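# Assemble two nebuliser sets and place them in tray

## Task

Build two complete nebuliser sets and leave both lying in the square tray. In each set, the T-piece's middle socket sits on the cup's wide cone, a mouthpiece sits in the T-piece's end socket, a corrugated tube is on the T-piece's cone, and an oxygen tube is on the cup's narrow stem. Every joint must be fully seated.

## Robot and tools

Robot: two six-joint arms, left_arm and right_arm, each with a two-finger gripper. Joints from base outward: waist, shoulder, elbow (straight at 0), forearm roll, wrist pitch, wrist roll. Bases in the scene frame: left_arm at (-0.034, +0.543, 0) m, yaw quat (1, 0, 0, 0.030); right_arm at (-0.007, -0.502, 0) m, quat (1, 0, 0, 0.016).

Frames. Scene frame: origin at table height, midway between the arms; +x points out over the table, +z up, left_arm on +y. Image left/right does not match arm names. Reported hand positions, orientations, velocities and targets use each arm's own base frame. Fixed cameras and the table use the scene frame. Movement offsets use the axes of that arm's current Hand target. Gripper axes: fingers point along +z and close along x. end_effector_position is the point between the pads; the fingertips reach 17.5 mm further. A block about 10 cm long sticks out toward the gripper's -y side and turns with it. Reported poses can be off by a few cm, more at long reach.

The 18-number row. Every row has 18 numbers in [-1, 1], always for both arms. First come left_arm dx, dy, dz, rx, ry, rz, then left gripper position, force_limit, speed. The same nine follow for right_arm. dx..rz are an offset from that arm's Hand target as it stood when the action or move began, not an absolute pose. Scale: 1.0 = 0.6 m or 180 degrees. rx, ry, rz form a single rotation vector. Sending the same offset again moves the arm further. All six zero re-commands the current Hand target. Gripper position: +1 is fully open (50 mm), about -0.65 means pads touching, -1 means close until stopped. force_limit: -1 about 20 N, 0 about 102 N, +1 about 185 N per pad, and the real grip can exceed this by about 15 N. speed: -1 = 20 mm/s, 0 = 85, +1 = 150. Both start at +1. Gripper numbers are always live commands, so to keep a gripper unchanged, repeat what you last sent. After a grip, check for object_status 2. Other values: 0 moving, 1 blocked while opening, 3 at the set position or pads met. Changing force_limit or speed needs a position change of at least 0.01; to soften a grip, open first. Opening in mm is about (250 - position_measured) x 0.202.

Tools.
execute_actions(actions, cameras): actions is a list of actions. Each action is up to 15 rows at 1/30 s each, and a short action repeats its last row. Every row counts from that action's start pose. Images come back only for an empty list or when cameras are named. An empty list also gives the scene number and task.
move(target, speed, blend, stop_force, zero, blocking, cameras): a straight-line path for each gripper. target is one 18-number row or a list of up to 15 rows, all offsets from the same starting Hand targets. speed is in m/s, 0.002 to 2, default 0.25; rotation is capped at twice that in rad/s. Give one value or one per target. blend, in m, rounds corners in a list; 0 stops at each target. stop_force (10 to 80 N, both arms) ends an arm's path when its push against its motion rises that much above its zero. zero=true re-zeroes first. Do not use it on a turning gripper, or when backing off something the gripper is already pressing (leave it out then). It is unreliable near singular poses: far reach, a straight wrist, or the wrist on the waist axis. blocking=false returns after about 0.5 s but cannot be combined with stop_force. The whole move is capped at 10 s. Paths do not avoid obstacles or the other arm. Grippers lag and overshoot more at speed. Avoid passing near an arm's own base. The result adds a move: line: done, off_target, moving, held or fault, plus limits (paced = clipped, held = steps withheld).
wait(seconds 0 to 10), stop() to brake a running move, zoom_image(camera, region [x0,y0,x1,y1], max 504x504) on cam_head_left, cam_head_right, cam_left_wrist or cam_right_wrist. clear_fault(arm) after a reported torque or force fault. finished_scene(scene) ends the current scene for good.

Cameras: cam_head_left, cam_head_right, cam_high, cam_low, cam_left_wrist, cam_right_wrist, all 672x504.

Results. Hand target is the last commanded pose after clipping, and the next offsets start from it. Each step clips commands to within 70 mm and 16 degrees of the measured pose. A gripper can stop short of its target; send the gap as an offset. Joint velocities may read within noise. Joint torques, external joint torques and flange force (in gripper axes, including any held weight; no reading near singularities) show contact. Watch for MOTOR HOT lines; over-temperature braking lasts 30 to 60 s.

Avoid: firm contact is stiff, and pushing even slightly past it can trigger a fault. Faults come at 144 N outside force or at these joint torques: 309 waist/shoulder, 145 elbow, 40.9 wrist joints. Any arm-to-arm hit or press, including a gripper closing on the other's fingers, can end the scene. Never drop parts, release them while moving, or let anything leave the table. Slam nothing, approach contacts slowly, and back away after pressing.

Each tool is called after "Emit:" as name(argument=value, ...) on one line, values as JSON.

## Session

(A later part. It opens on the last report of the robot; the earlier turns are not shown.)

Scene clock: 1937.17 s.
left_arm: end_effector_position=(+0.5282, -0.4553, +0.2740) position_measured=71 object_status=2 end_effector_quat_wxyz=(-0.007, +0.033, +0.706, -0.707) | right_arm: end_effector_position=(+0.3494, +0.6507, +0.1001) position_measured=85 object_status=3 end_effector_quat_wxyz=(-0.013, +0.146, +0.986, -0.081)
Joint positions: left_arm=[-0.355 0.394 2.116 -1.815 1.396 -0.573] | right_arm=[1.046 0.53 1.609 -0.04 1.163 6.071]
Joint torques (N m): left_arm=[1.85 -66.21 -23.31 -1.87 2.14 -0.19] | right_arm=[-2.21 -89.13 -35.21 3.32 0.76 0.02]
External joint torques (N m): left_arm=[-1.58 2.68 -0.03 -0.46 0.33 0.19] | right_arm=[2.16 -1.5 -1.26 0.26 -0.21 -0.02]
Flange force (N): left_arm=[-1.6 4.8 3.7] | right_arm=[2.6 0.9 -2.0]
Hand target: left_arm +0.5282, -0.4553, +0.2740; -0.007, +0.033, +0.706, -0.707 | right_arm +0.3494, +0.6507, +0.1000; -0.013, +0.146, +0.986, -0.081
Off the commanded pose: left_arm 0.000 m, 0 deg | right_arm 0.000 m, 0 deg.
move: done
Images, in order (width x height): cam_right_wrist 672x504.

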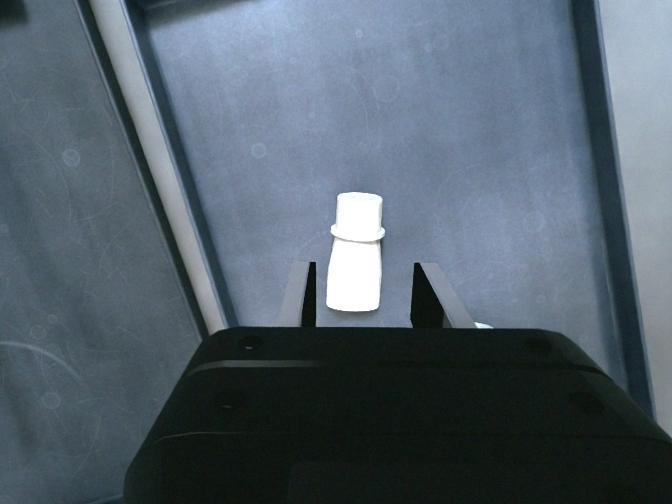

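Emit:
move(target=[[0,0,0,0,0,0,-0.97,1,-0.6,0.0008,0.0164,0.098,0,0,0.0139,0.45,1,-0.6],[0,0,0,0,0,0,-0.97,1,-0.6,0.0008,0.0205,0.1225,0,0,0.0139,0.45,1,-0.6],[0,0,0,0,0,0,-0.97,1,-0.6,0.0008,0.0205,0.1225,0,0,0.0139,-1,1,-0.6]], speed=[0.2, 0.06, 0.06], blend=[0.01, 0, 0], cameras=["cam_right_wrist"])

Scene clock: 1947.47 s.
left_arm: end_effector_position=(+0.5282, -0.4553, +0.2740) position_measured=71 object_status=2 end_effector_quat_wxyz=(-0.007, +0.033, +0.706, -0.707) | right_arm: end_effector_position=(+0.3489, +0.6509, +0.0255) position_measured=130 object_status=2 end_effector_quat_wxyz=(-0.011, +0.168, +0.982, -0.081)
Joint positions: left_arm=[-0.355 0.394 2.116 -1.815 1.396 -0.573] | right_arm=[1.046 0.6 1.651 -0.042 1.051 6.12]
Joint torques (N m): left_arm=[1.56 -66.03 -23.44 -1.87 2.14 -0.15] | right_arm=[-2.06 -92.56 -32.27 3.08 0.71 0.05]
External joint torques (N m): left_arm=[-1.96 2.63 0.44 -0.46 0.35 0.15] | right_arm=[2.05 -0.97 -1.12 0.21 -0.15 -0.05]
Flange force (N): left_arm=[-0.5 4.8 4.1] | right_arm=[2.4 1.4 -1.6]
Hand target: left_arm +0.5282, -0.4553, +0.2740; -0.007, +0.033, +0.706, -0.707 | right_arm +0.3489, +0.6509, +0.0255; -0.011, +0.168, +0.982, -0.081
Off the commanded pose: left_arm 0.000 m, 0 deg | right_arm 0.000 m, 0 deg.
move: done; blend cut to 0.0075 m at target 1
Images, in order (width x height): cam_right_wrist 672x504.

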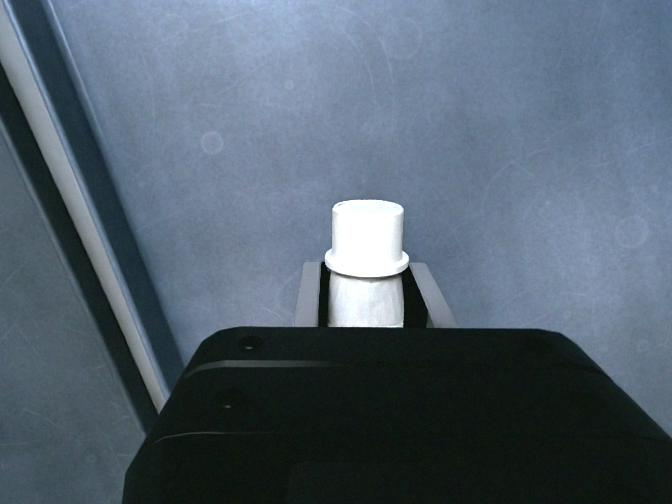

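Emit:
move(target=[[0,0,0,0,0,0,-0.97,1,-0.6,-0.0014,-0.0407,-0.2467,0,0,0,-1,1,-0.6],[0,0,0,0,0,0,-0.97,1,-0.6,-0.0645,-0.3236,-0.4564,-0.4934,-0.3769,-0.435,-1,1,-0.6],[0.1667,0,0,0,0,0,-0.97,1,-0.6,-0.0645,-0.3236,-0.4564,-0.4934,-0.3769,-0.435,-1,1,-0.6]], speed=[0.25, 0.3, 0.25], blend=[0.03, 0.02, 0], cameras=["cam_right_wrist", "cam_head_right", "cam_left_wrist"])

Scene clock: 1977.73 s.
left_arm: end_effector_position=(+0.4284, -0.4497, +0.2702) position_measured=71 object_status=2 end_effector_quat_wxyz=(-0.007, +0.033, +0.706, -0.707) | right_arm: end_effector_position=(+0.3351, +0.5003, +0.3277) position_measured=130 object_status=2 end_effector_quat_wxyz=(+0.507, -0.492, +0.508, +0.492)
Joint positions: left_arm=[-0.418 0.292 2.298 -1.882 1.384 -0.485] | right_arm=[0.483 0.073 2.412 -1.151 -1.265 5.303]
Joint torques (N m): left_arm=[1.38 -52.9 -20.92 -1.73 2.31 -0.18] | right_arm=[-1.87 -31.7 -24.55 2.51 -2.44 -0.09]
External joint torques (N m): left_arm=[-1.58 2.39 0.22 -0.49 0.32 0.17] | right_arm=[1.77 -1.07 -0.62 0.18 -0.1 0.01]
Flange force (N): left_arm=[-0.4 5.3 4.3] | right_arm=[-2.3 2.8 3.9]
Hand target: left_arm +0.4284, -0.4497, +0.2702; -0.007, +0.033, +0.706, -0.707 | right_arm +0.3351, +0.5003, +0.3277; +0.507, -0.492, +0.508, +0.492
Off the commanded pose: left_arm 0.000 m, 0 deg | right_arm 0.000 m, 0 deg.
move: done
Images, in order (width x height): cam_head_right 672x504, cam_left_wrist 672x504, cam_right_wrist 672x504.

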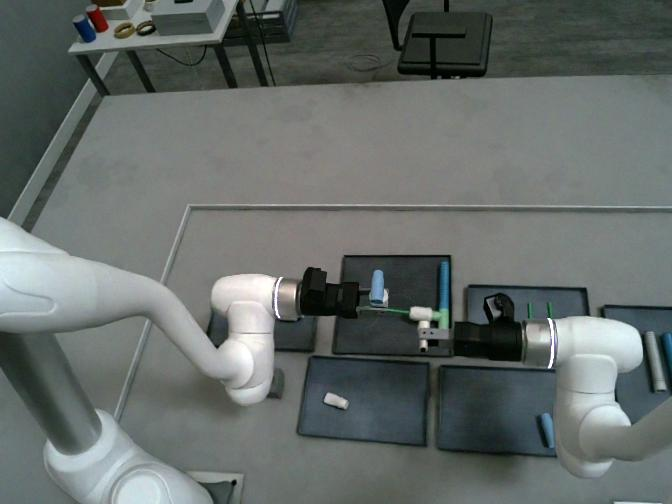

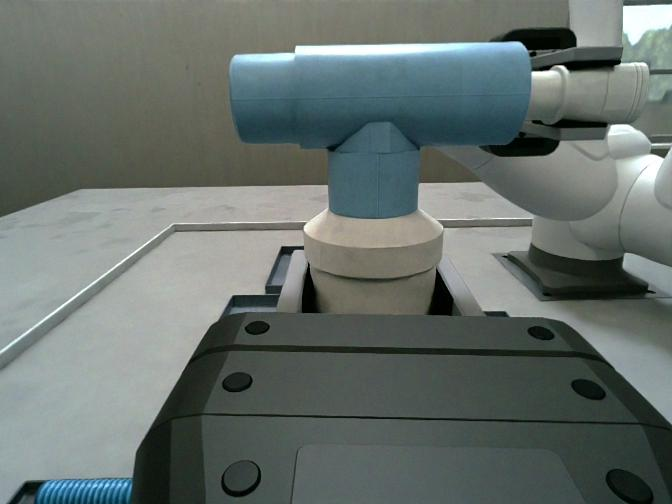

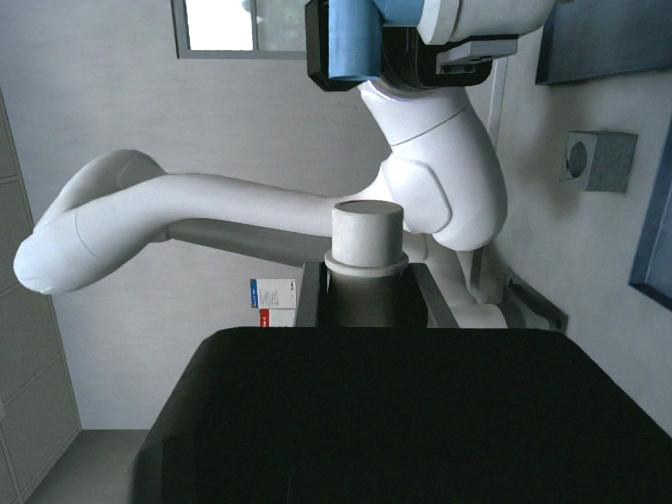

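Emit:
move(target=[0,0,0,0,0,0,-0.97,1,-0.6,0,-0.0067,0.16,0,0,0,-1,1,-0.6], speed=0.2, cameras=["cam_left_wrist", "cam_right_wrist", "cam_low"])

Emit:
zoom_image(camera="cam_left_wrist", region=[420, 10, 672, 199])

Emit:
zoom_image(camera="cam_low", region=[120, 100, 288, 226])

Scene clock: 1987.07 s.
left_arm: end_effector_position=(+0.4284, -0.4497, +0.2702) position_measured=71 object_status=2 end_effector_quat_wxyz=(-0.007, +0.033, +0.706, -0.707) | right_arm: end_effector_position=(+0.3421, +0.5961, +0.3276) position_measured=130 object_status=2 end_effector_quat_wxyz=(+0.507, -0.492, +0.508, +0.492)
Joint positions: left_arm=[-0.418 0.292 2.298 -1.882 1.384 -0.485] | right_arm=[0.666 0.164 2.302 -0.993 -1.157 5.263]
Joint torques (N m): left_arm=[1.8 -52.99 -20.37 -1.71 2.32 -0.16] | right_arm=[-2.39 -42.76 -25.92 2.81 -2.49 -0.05]
External joint torques (N m): left_arm=[-1.98 2.76 -0.08 -0.49 0.3 0.16] | right_arm=[2.22 -1.04 -0.69 0.12 -0.11 -0.02]
Flange force (N): left_arm=[-1.0 5.8 5.4] | right_arm=[-1.9 3.4 3.7]
Hand target: left_arm +0.4284, -0.4497, +0.2702; -0.007, +0.033, +0.706, -0.707 | right_arm +0.3421, +0.5961, +0.3276; +0.507, -0.492, +0.508, +0.492
Off the commanded pose: left_arm 0.000 m, 0 deg | right_arm 0.000 m, 0 deg.
move: done
Images, in order (width x height): cam_low 672x504, cam_left_wrist 672x504, cam_right_wrist 672x504.

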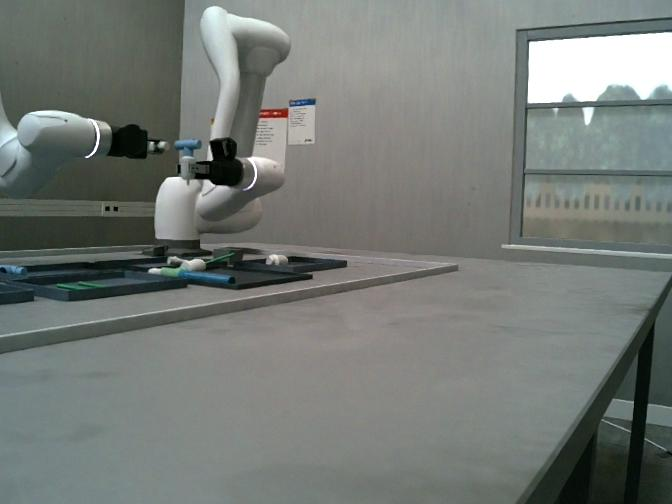

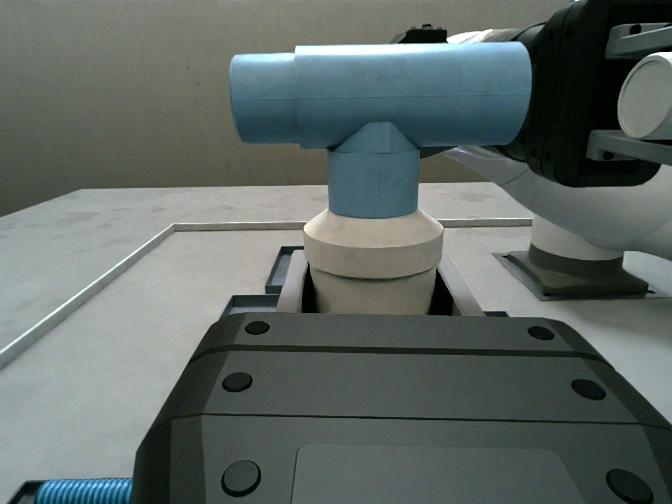

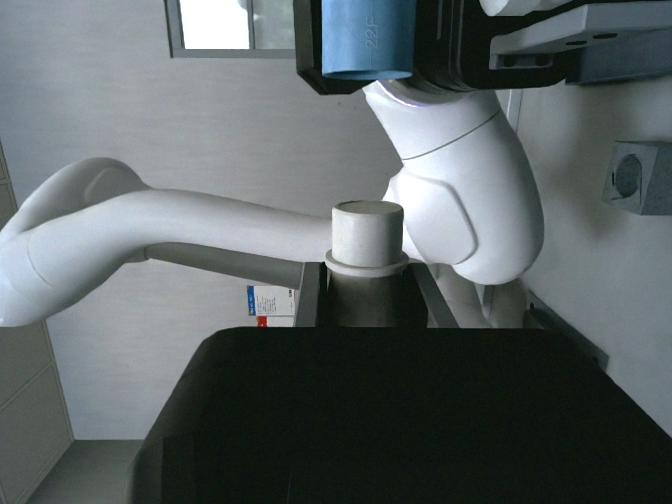

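Scaled by 2.000 from the camera's 672x504 image, which has a finer 960x720 frame.

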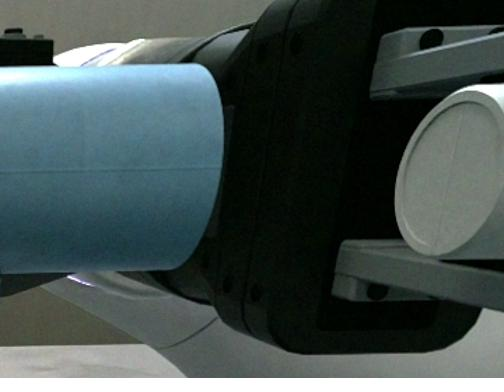

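Scaled by 3.000 from the camera's 672x504 image, which has a finer 960x720 frame.

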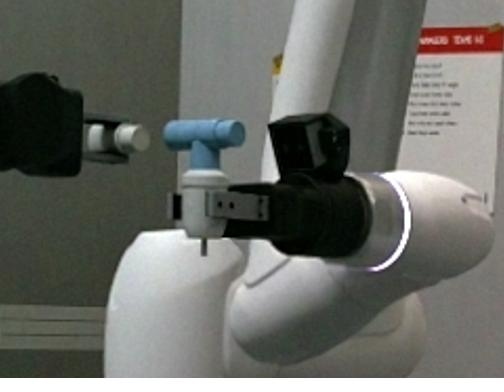

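Emit:
wait(seconds=0, cameras=["cam_head_left", "cam_head_right"])

Emit:
zoom_image(camera="cam_head_right", region=[340, 250, 424, 334])

Emit:
zoom_image(camera="cam_head_left", region=[360, 250, 444, 334])

Scene clock: 2000.33 s.
left_arm: end_effector_position=(+0.4284, -0.4497, +0.2702) position_measured=71 object_status=2 end_effector_quat_wxyz=(-0.007, +0.033, +0.706, -0.707) | right_arm: end_effector_position=(+0.3421, +0.5961, +0.3276) position_measured=130 object_status=2 end_effector_quat_wxyz=(+0.507, -0.492, +0.508, +0.492)
Joint positions: left_arm=[-0.418 0.292 2.298 -1.882 1.384 -0.485] | right_arm=[0.666 0.164 2.302 -0.992 -1.157 5.263]
Joint torques (N m): left_arm=[1.83 -52.86 -20.53 -1.73 2.29 -0.14] | right_arm=[-2.03 -42.64 -25.85 2.77 -2.55 -0.06]
External joint torques (N m): left_arm=[-1.78 2.34 0.17 -0.45 0.34 0.14] | right_arm=[1.89 -1.41 -0.83 0.16 -0.07 -0.02]
Flange force (N): left_arm=[-0.3 5.1 4.7] | right_arm=[-2.7 3.2 3.1]
Hand target: left_arm +0.4284, -0.4497, +0.2702; -0.007, +0.033, +0.706, -0.707 | right_arm +0.3421, +0.5961, +0.3276; +0.507, -0.492, +0.508, +0.492
Tool commands: left_gripper/position=-0.97 left_gripper/force_limit=+1.0 left_gripper/speed=-0.6 right_gripper/position=-1.0 right_gripper/force_limit=+1.0 right_gripper/speed=-0.6
Off the commanded pose: left_arm 0.000 m, 0 deg | right_arm 0.000 m, 0 deg.
Images, in order (width x height): cam_head_left 672x504, cam_head_right 672x504.

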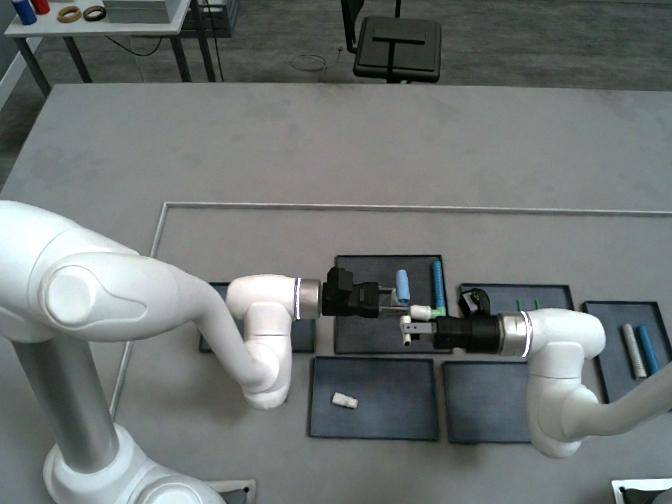

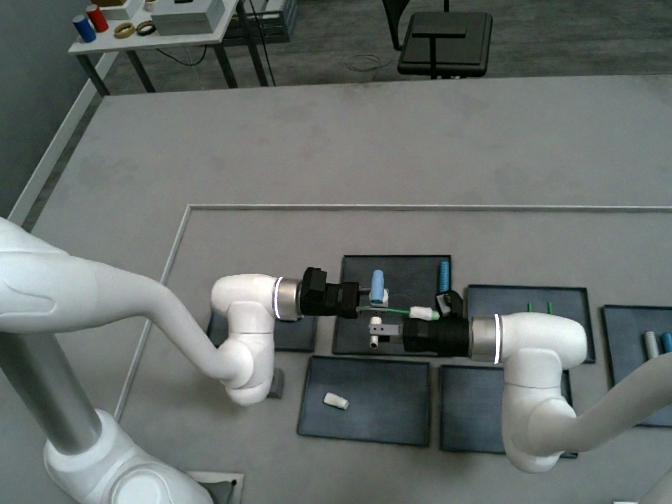

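Scaled by 6.000 from the camera's 672x504 image, which has a finer 960x720 frame.

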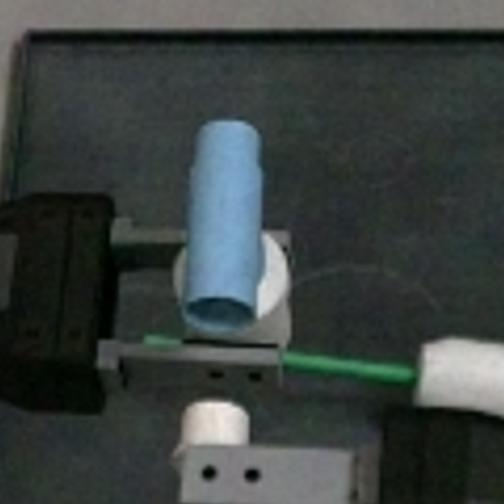

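Scaled by 6.000 from the camera's 672x504 image, which has a finer 960x720 frame.

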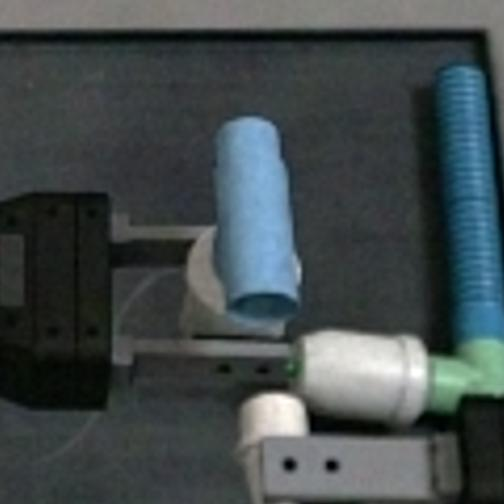

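Emit:
move(target=[0,0,0,0,0,0,-0.97,1,-0.6,0,-0.02,0.0007,0,0,0,-1,1,-0.6], speed=0.1)

Emit:
move(target=[0,0,0,0,0,0,-0.97,1,-0.6,0,-0.055,0,0,0,0,-1,1,-0.6], speed=0.015, stop_force=15, cameras=["cam_left_wrist", "cam_right_wrist"])

Scene clock: 2008.10 s.
left_arm: end_effector_position=(+0.4284, -0.4497, +0.2702) position_measured=71 object_status=2 end_effector_quat_wxyz=(-0.007, +0.033, +0.706, -0.707) | right_arm: end_effector_position=(+0.3541, +0.5962, +0.3276) position_measured=130 object_status=2 end_effector_quat_wxyz=(+0.507, -0.492, +0.508, +0.492)
Joint positions: left_arm=[-0.418 0.292 2.298 -1.882 1.384 -0.485] | right_arm=[0.65 0.176 2.286 -1.009 -1.163 5.273]
Joint torques (N m): left_arm=[1.74 -52.88 -20.39 -1.74 2.25 -0.12] | right_arm=[-2.15 -43.99 -25.84 2.78 -2.47 -0.05]
External joint torques (N m): left_arm=[-1.68 2.29 -0.17 -0.47 0.37 0.12] | right_arm=[2.03 -1.31 -0.9 0.15 -0.13 -0.03]
Flange force (N): left_arm=[-0.9 4.9 4.6] | right_arm=[-2.4 3.1 3.4]
Hand target: left_arm +0.4284, -0.4497, +0.2702; -0.007, +0.033, +0.706, -0.707 | right_arm +0.3541, +0.5962, +0.3276; +0.507, -0.492, +0.508, +0.492
Off the commanded pose: left_arm 0.000 m, 0 deg | right_arm 0.000 m, 0 deg.
move: done

Scene clock: 2011.07 s.
left_arm: end_effector_position=(+0.4284, -0.4497, +0.2702) position_measured=71 object_status=2 end_effector_quat_wxyz=(-0.007, +0.033, +0.706, -0.707) | right_arm: end_effector_position=(+0.3816, +0.5954, +0.3276) position_measured=130 object_status=2 end_effector_quat_wxyz=(+0.507, -0.493, +0.508, +0.492)
Joint positions: left_arm=[-0.418 0.292 2.298 -1.882 1.384 -0.485] | right_arm=[0.614 0.204 2.25 -1.045 -1.179 5.294]
Joint torques (N m): left_arm=[-9.44 -59.68 -12.58 3.73 7.36 0.92] | right_arm=[-17.75 -39.86 -31.81 7.58 3.2 -0.12]
External joint torques (N m): left_arm=[9.21 9.41 -7.86 -5.92 -4.74 -0.92] | right_arm=[17.69 -8.29 4.93 -4.66 -5.76 0.04]
Flange force (N): left_arm=[-25.7 11.8 3.9] | right_arm=[-7.4 28.2 3.8]
Hand target: left_arm +0.4284, -0.4497, +0.2702; -0.007, +0.033, +0.706, -0.707 | right_arm +0.3816, +0.5954, +0.3276; +0.507, -0.493, +0.508, +0.492 (not the last commanded pose)
Off the commanded pose: left_arm 0.000 m, 0 deg | right_arm 0.006 m, 0 deg.
move: contact (right_arm)
Images, in order (width x height): cam_left_wrist 672x504, cam_right_wrist 672x504.

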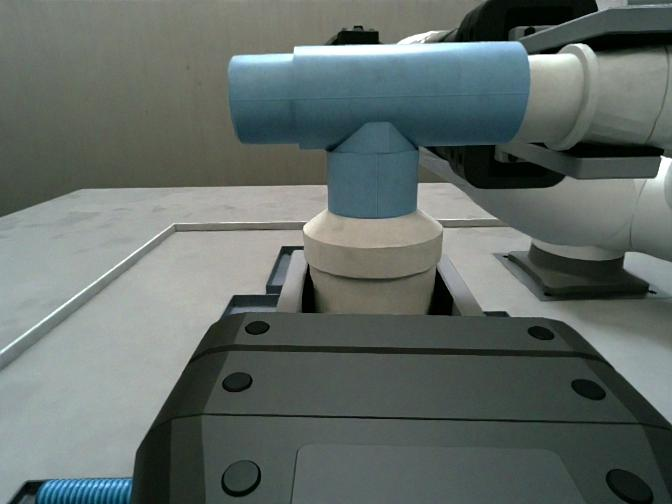

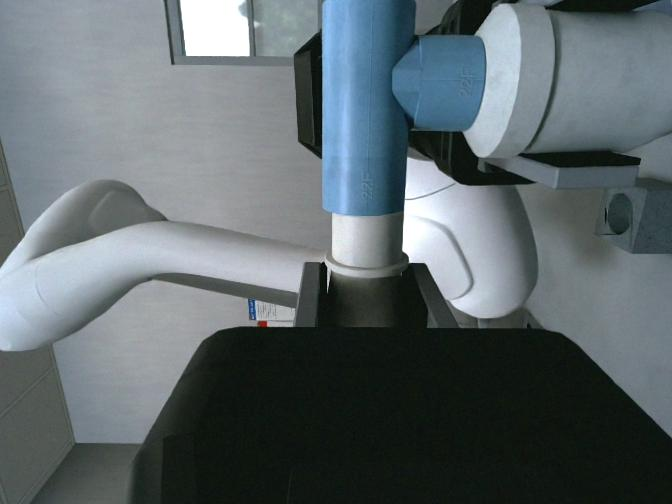

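Emit:
zoom_image(camera="cam_right_wrist", region=[280, 120, 456, 296])

Emit:
zoom_image(camera="cam_left_wrist", region=[480, 20, 648, 188])

Scaled by 2.864 from the camera's 672x504 image, which has a finer 960x720 frame.

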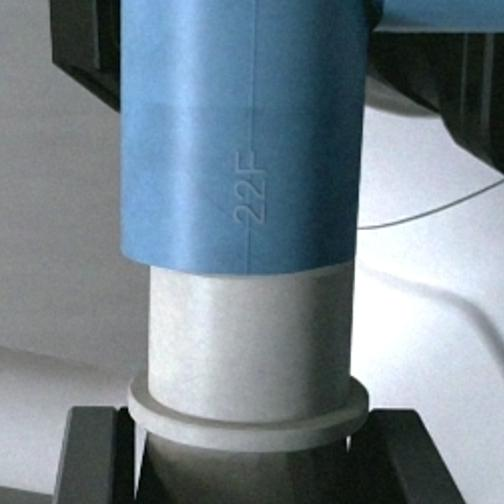

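Scaled by 3.000 from the camera's 672x504 image, which has a finer 960x720 frame.

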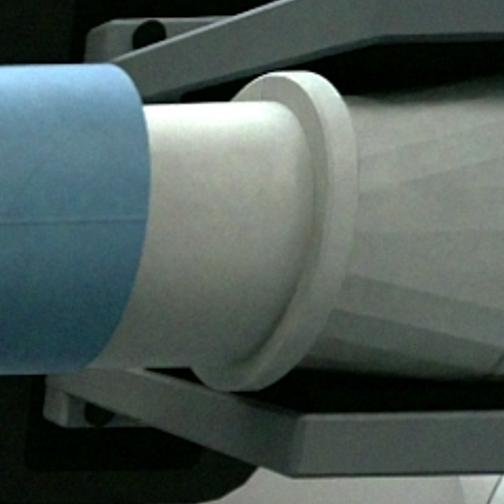

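Emit:
zoom_image(camera="cam_left_wrist", region=[500, 110, 560, 170])

Emit:
zoom_image(camera="cam_left_wrist", region=[500, 30, 560, 90])

Scaled by 8.400 from the camera's 672x504 image, which has a finer 960x720 frame.

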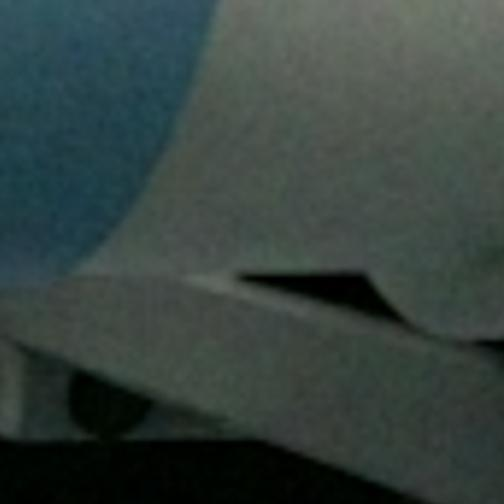

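Scaled by 8.400 from the camera's 672x504 image, which has a finer 960x720 frame.

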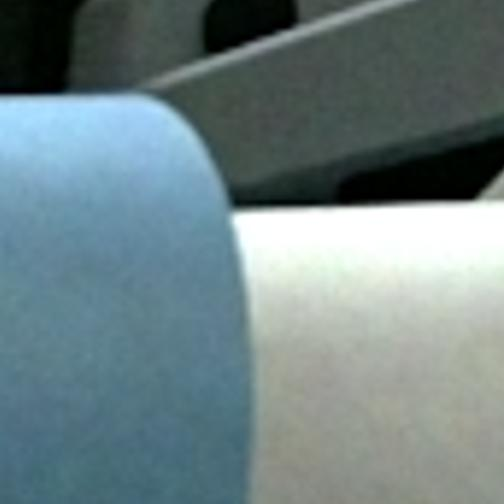

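Emit:
move(target=[0,0,0,0,0,0,-0.97,1,-0.6,-0.0024,0.0083,0,0,0,0,-1,1,-0.6], speed=0.05, cameras=["cam_left_wrist", "cam_right_wrist", "cam_head_left", "cam_head_right"])

Emit:
zoom_image(camera="cam_left_wrist", region=[480, 20, 648, 188])

Emit:
zoom_image(camera="cam_right_wrist", region=[280, 120, 456, 296])

Emit:
zoom_image(camera="cam_head_left", region=[370, 260, 434, 324])

Emit:
zoom_image(camera="cam_head_right", region=[346, 260, 410, 324])

Scene clock: 2052.33 s.
left_arm: end_effector_position=(+0.4284, -0.4497, +0.2702) position_measured=71 object_status=2 end_effector_quat_wxyz=(-0.007, +0.033, +0.706, -0.707) | right_arm: end_effector_position=(+0.3766, +0.5955, +0.3290) position_measured=130 object_status=2 end_effector_quat_wxyz=(+0.507, -0.493, +0.508, +0.492)
Joint positions: left_arm=[-0.418 0.292 2.298 -1.882 1.384 -0.485] | right_arm=[0.62 0.196 2.256 -1.04 -1.174 5.293]
Joint torques (N m): left_arm=[1.31 -53.02 -20.62 -1.71 2.27 -0.16] | right_arm=[-2.31 -46.35 -26.15 2.75 -2.46 -0.04]
External joint torques (N m): left_arm=[-1.52 2.53 0.12 -0.49 0.35 0.16] | right_arm=[2.39 -1.45 -0.77 0.19 -0.11 -0.04]
Flange force (N): left_arm=[-0.7 5.5 4.3] | right_arm=[-2.5 3.7 3.8]
Hand target: left_arm +0.4284, -0.4497, +0.2702; -0.007, +0.033, +0.706, -0.707 | right_arm +0.3766, +0.5955, +0.3290; +0.507, -0.493, +0.508, +0.492
Off the commanded pose: left_arm 0.000 m, 0 deg | right_arm 0.000 m, 0 deg.
move: done
Images, in order (width x height): cam_head_left 672x504, cam_head_right 672x504, cam_left_wrist 672x504, cam_right_wrist 672x504.

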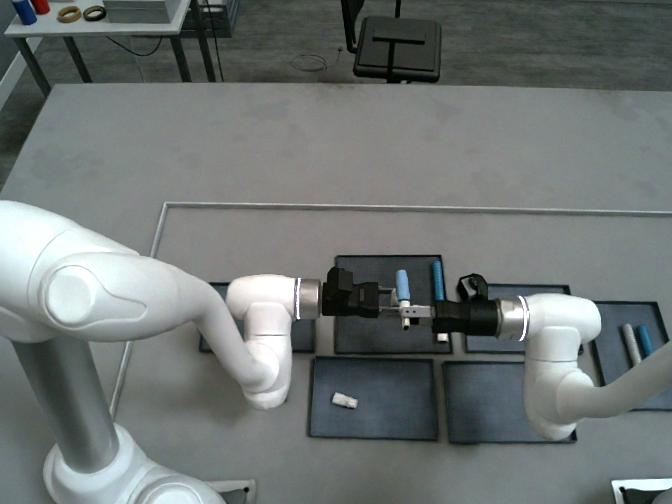

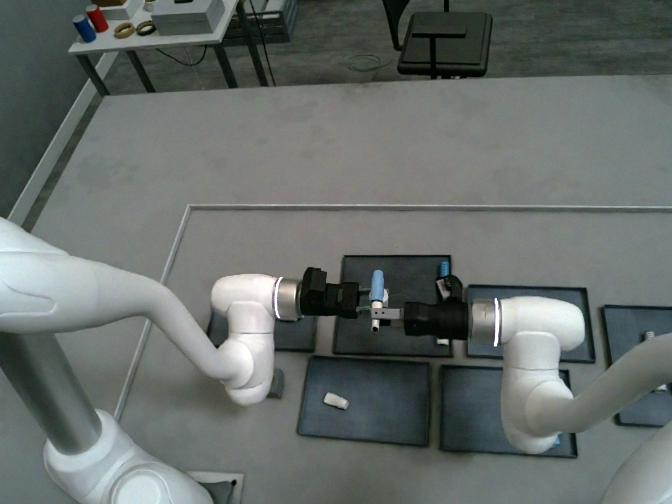

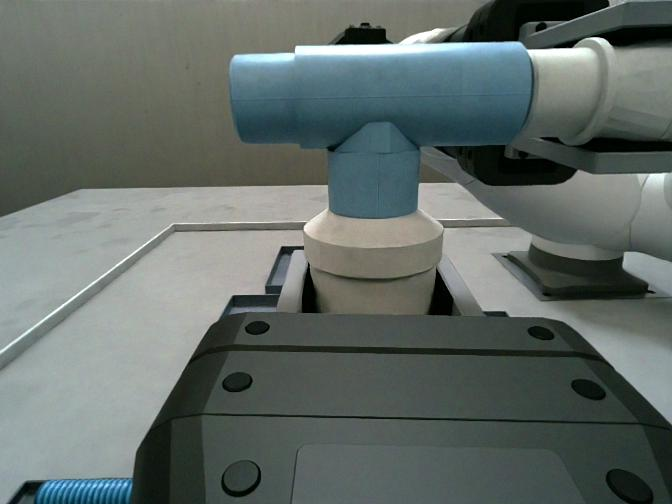

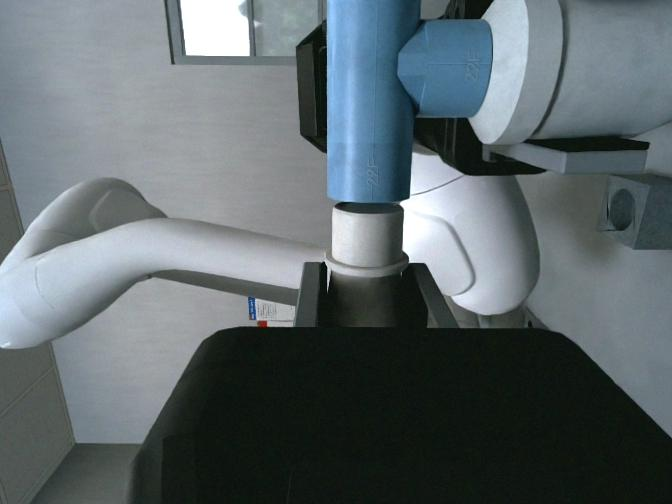

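Scaled by 3.000 from the camera's 672x504 image, which has a finer 960x720 frame.

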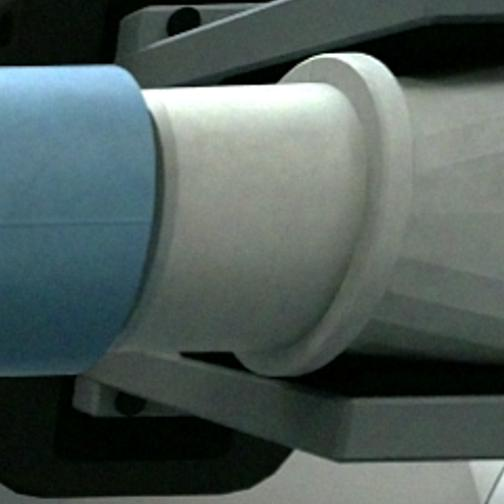

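Scaled by 2.864 from the camera's 672x504 image, which has a finer 960x720 frame.

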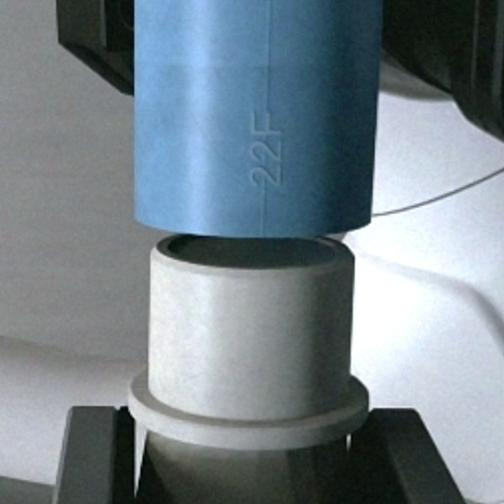

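Scaled by 7.875 from the camera's 672x504 image, which has a finer 960x720 frame.

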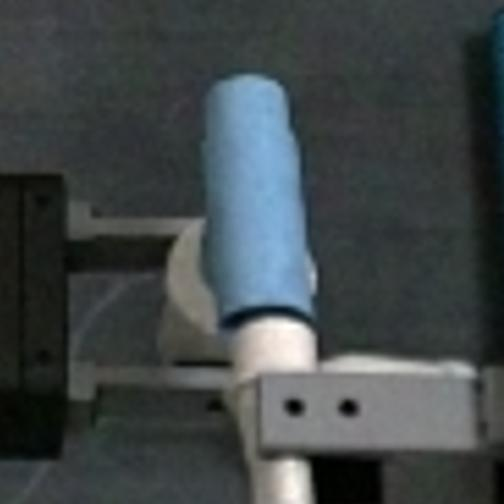

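Scaled by 7.875 from the camera's 672x504 image, which has a finer 960x720 frame.

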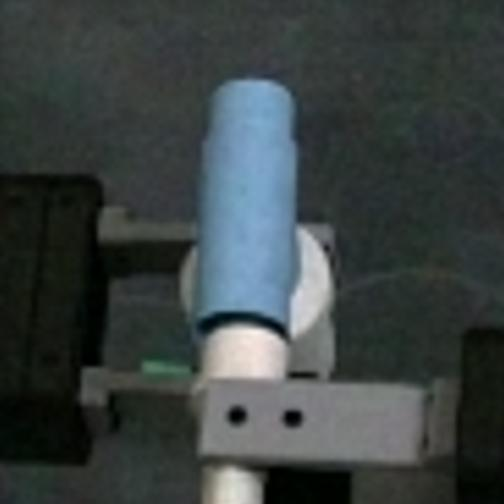

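Emit:
move(target=[0,0,0,0,0,0,-0.97,1,-0.6,0.0002,0,0.0021,0,0,0,-1,1,-0.6], speed=0.05)

Emit:
move(target=[0,0,0,0,0,0,-0.97,1,-0.6,0,-0.035,0,0,0,0,-1,1,-0.6], speed=0.012, stop_force=15, cameras=["cam_left_wrist", "cam_right_wrist", "cam_head_left", "cam_head_right"])

Emit:
zoom_image(camera="cam_left_wrist", region=[480, 20, 648, 188])

Emit:
zoom_image(camera="cam_right_wrist", region=[280, 120, 456, 296])

Scene clock: 2062.87 s.
left_arm: end_effector_position=(+0.4284, -0.4497, +0.2702) position_measured=71 object_status=2 end_effector_quat_wxyz=(-0.007, +0.033, +0.706, -0.707) | right_arm: end_effector_position=(+0.3766, +0.5968, +0.3289) position_measured=130 object_status=2 end_effector_quat_wxyz=(+0.507, -0.493, +0.508, +0.492)
Joint positions: left_arm=[-0.418 0.292 2.298 -1.882 1.384 -0.485] | right_arm=[0.622 0.198 2.254 -1.038 -1.173 5.293]
Joint torques (N m): left_arm=[1.98 -52.76 -20.66 -1.71 2.31 -0.17] | right_arm=[-2.13 -46.59 -26.04 2.75 -2.49 -0.06]
External joint torques (N m): left_arm=[-2.2 2.29 0.23 -0.48 0.32 0.17] | right_arm=[1.99 -1.22 -0.93 0.17 -0.07 -0.02]
Flange force (N): left_arm=[0.2 5.1 5.5] | right_arm=[-2.3 2.7 3.5]
Hand target: left_arm +0.4284, -0.4497, +0.2702; -0.007, +0.033, +0.706, -0.707 | right_arm +0.3766, +0.5968, +0.3289; +0.507, -0.493, +0.508, +0.492
Off the commanded pose: left_arm 0.000 m, 0 deg | right_arm 0.000 m, 0 deg.
move: done

Scene clock: 2064.93 s.
left_arm: end_effector_position=(+0.4284, -0.4497, +0.2702) position_measured=71 object_status=2 end_effector_quat_wxyz=(-0.007, +0.033, +0.706, -0.707) | right_arm: end_effector_position=(+0.3945, +0.5962, +0.3289) position_measured=130 object_status=2 end_effector_quat_wxyz=(+0.507, -0.493, +0.508, +0.492)
Joint positions: left_arm=[-0.418 0.292 2.298 -1.882 1.384 -0.485] | right_arm=[0.6 0.216 2.23 -1.061 -1.183 5.306]
Joint torques (N m): left_arm=[-5.71 -58.93 -15.63 1.72 6.47 0.6] | right_arm=[-13.6 -41.81 -28.98 5.95 2.25 -0.08]
External joint torques (N m): left_arm=[5.52 8.55 -4.68 -3.9 -3.84 -0.6] | right_arm=[13.3 -8.1 1.79 -3.01 -4.79 0.01]
Flange force (N): left_arm=[-18.0 11.8 4.9] | right_arm=[-8.7 20.6 3.7]
Hand target: left_arm +0.4284, -0.4497, +0.2702; -0.007, +0.033, +0.706, -0.707 | right_arm +0.3945, +0.5962, +0.3289; +0.507, -0.493, +0.508, +0.492 (not the last commanded pose)
Off the commanded pose: left_arm 0.000 m, 0 deg | right_arm 0.003 m, 0 deg.
move: contact (right_arm)
Images, in order (width x height): cam_head_left 672x504, cam_head_right 672x504, cam_left_wrist 672x504, cam_right_wrist 672x504.

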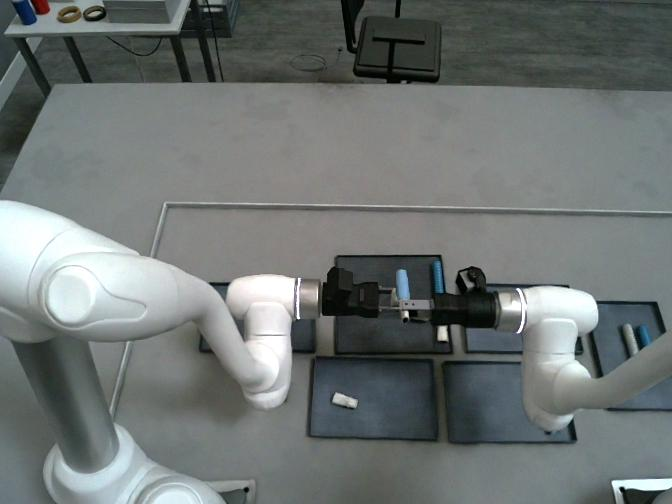

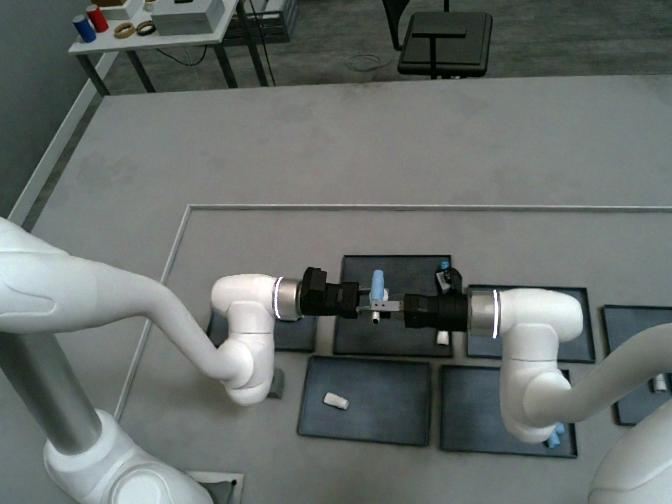

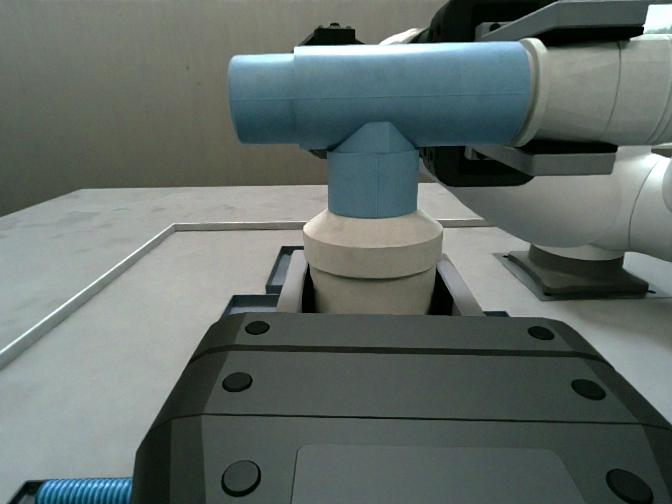

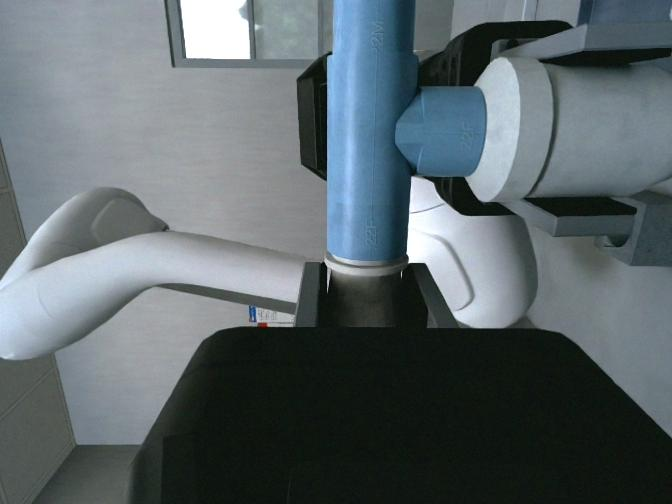

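Scaled by 3.000 from the camera's 672x504 image, which has a finer 960x720 frame.

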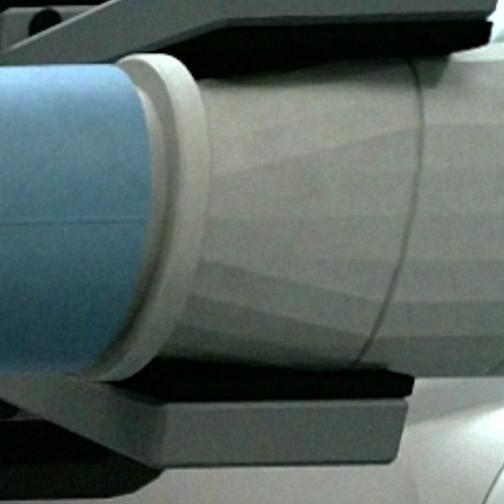

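Scaled by 2.864 from the camera's 672x504 image, which has a finer 960x720 frame.

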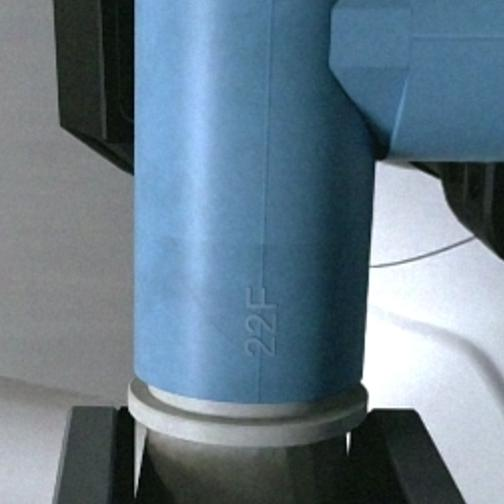

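Emit:
move(target=[[0,0,0,0,0,0,-0.97,1,-0.6,-0.001325,-0.0011,0.00005,0,0.02222,0,-1,1,-0.6],[0,0,0,0,0,0,-0.97,1,-0.6,0.001325,-0.002,0.00005,0,-0.02222,0,-1,1,-0.6],[0,0,0,0,0,0,-0.97,1,-0.6,-0.001325,-0.0027,0.00005,0,0.02222,0,-1,1,-0.6],[0,0,0,0,0,0,-0.97,1,-0.6,0,-0.0027,0,0,0,0,-1,1,-0.6]], speed=0.06, cameras=["cam_left_wrist", "cam_right_wrist"])

Emit:
zoom_image(camera="cam_left_wrist", region=[480, 20, 648, 188])

Emit:
zoom_image(camera="cam_right_wrist", region=[310, 210, 422, 294])

Scene clock: 2075.77 s.
left_arm: end_effector_position=(+0.4284, -0.4497, +0.2702) position_measured=71 object_status=2 end_effector_quat_wxyz=(-0.007, +0.033, +0.706, -0.707) | right_arm: end_effector_position=(+0.3961, +0.5962, +0.3289) position_measured=130 object_status=2 end_effector_quat_wxyz=(+0.507, -0.493, +0.508, +0.492)
Joint positions: left_arm=[-0.418 0.292 2.298 -1.882 1.384 -0.485] | right_arm=[0.598 0.217 2.228 -1.063 -1.183 5.308]
Joint torques (N m): left_arm=[-7.99 -58.84 -17.98 0.67 6.4 0.42] | right_arm=[-9.41 -41.39 -30.47 5.72 1.73 -0.11]
External joint torques (N m): left_arm=[7.85 8.27 -2.54 -2.87 -3.77 -0.42] | right_arm=[9.12 -8.67 3.18 -2.78 -4.27 0.03]
Flange force (N): left_arm=[-16.3 12.3 -2.8] | right_arm=[-9.2 18.5 -4.4]
Hand target: left_arm +0.4284, -0.4497, +0.2702; -0.007, +0.033, +0.706, -0.707 | right_arm +0.3961, +0.5962, +0.3289; +0.507, -0.493, +0.508, +0.492
Off the commanded pose: left_arm 0.000 m, 0 deg | right_arm 0.000 m, 0 deg.
move: done
Images, in order (width x height): cam_left_wrist 672x504, cam_right_wrist 672x504.

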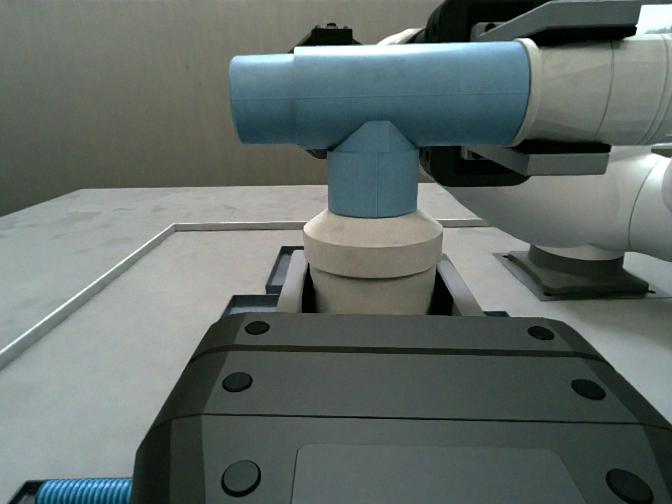

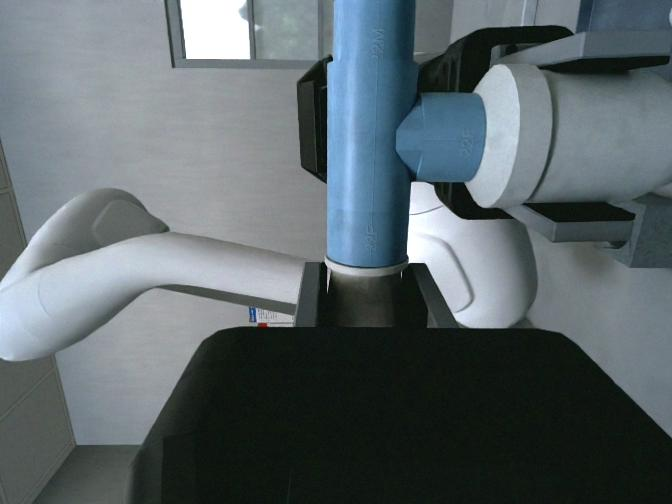

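Scaled by 3.000 from the camera's 672x504 image, which has a finer 960x720 frame.

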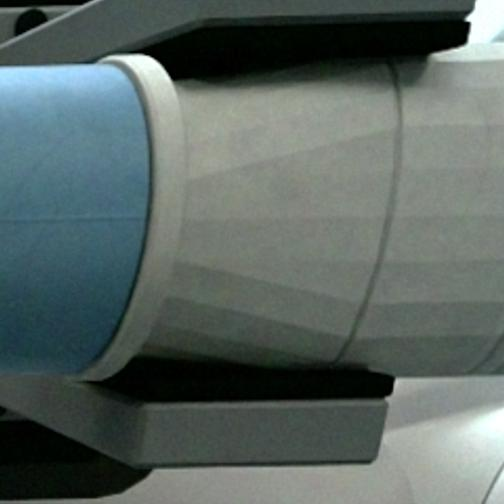

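Scaled by 4.500 from the camera's 672x504 image, which has a finer 960x720 frame.

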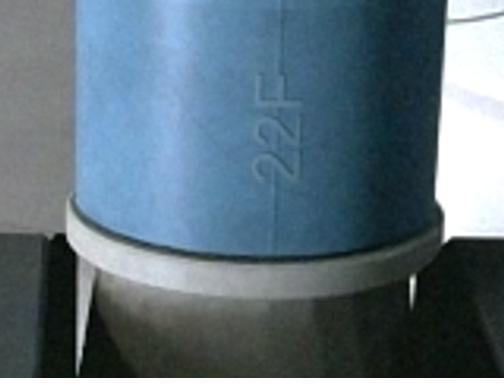

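Emit:
move(target=[[0,0,0,0,0,0,-0.97,1,-0.6,-0.001325,-0.0008,0.00005,0,0.02222,0,-1,1,-0.6],[0,0,0,0,0,0,-0.97,1,-0.6,0.001325,-0.0014,0.00005,0,-0.02222,0,-1,1,-0.6],[0,0,0,0,0,0,-0.97,1,-0.6,0,-0.0014,0,0,0,0,-1,1,-0.6]], speed=0.06, cameras=["cam_left_wrist", "cam_right_wrist"])

Emit:
zoom_image(camera="cam_right_wrist", region=[310, 210, 422, 294])

Scene clock: 2082.37 s.
left_arm: end_effector_position=(+0.4283, -0.4497, +0.2702) position_measured=71 object_status=2 end_effector_quat_wxyz=(-0.007, +0.033, +0.706, -0.707) | right_arm: end_effector_position=(+0.3970, +0.5962, +0.3289) position_measured=130 object_status=2 end_effector_quat_wxyz=(+0.507, -0.493, +0.508, +0.492)
Joint positions: left_arm=[-0.418 0.292 2.298 -1.882 1.384 -0.485] | right_arm=[0.597 0.218 2.227 -1.064 -1.184 5.308]
Joint torques (N m): left_arm=[-4.85 -62.46 -12.75 3.27 8.44 0.7] | right_arm=[-21.05 -39.25 -26.55 6.31 5.13 -0.24]
External joint torques (N m): left_arm=[4.73 11.85 -7.84 -5.48 -5.8 -0.7] | right_arm=[20.94 -10.9 -0.52 -3.39 -7.67 0.16]
Flange force (N): left_arm=[-24.9 15.8 13.9] | right_arm=[-12.2 27.3 12.9]
Hand target: left_arm +0.4284, -0.4497, +0.2702; -0.007, +0.033, +0.706, -0.707 | right_arm +0.3970, +0.5962, +0.3289; +0.507, -0.493, +0.508, +0.492
Off the commanded pose: left_arm 0.000 m, 0 deg | right_arm 0.000 m, 0 deg.
move: done
Images, in order (width x height): cam_left_wrist 672x504, cam_right_wrist 672x504.

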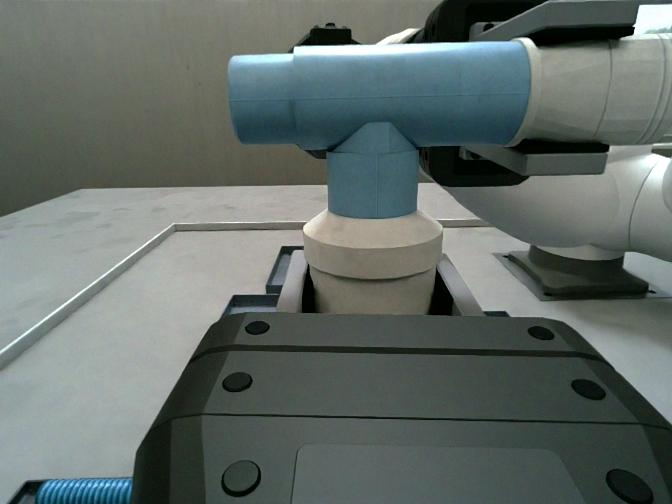

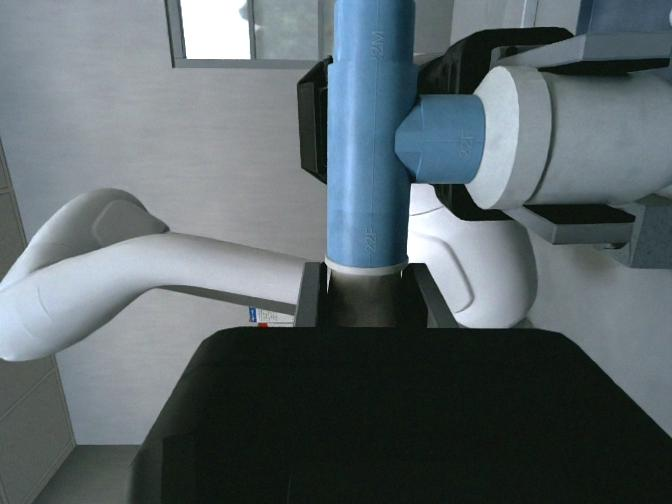

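Scaled by 4.500 from the camera's 672x504 image, which has a finer 960x720 frame.

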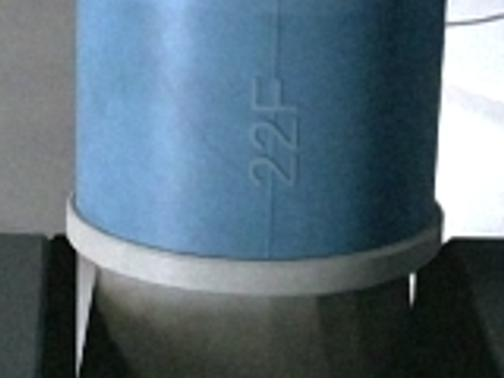

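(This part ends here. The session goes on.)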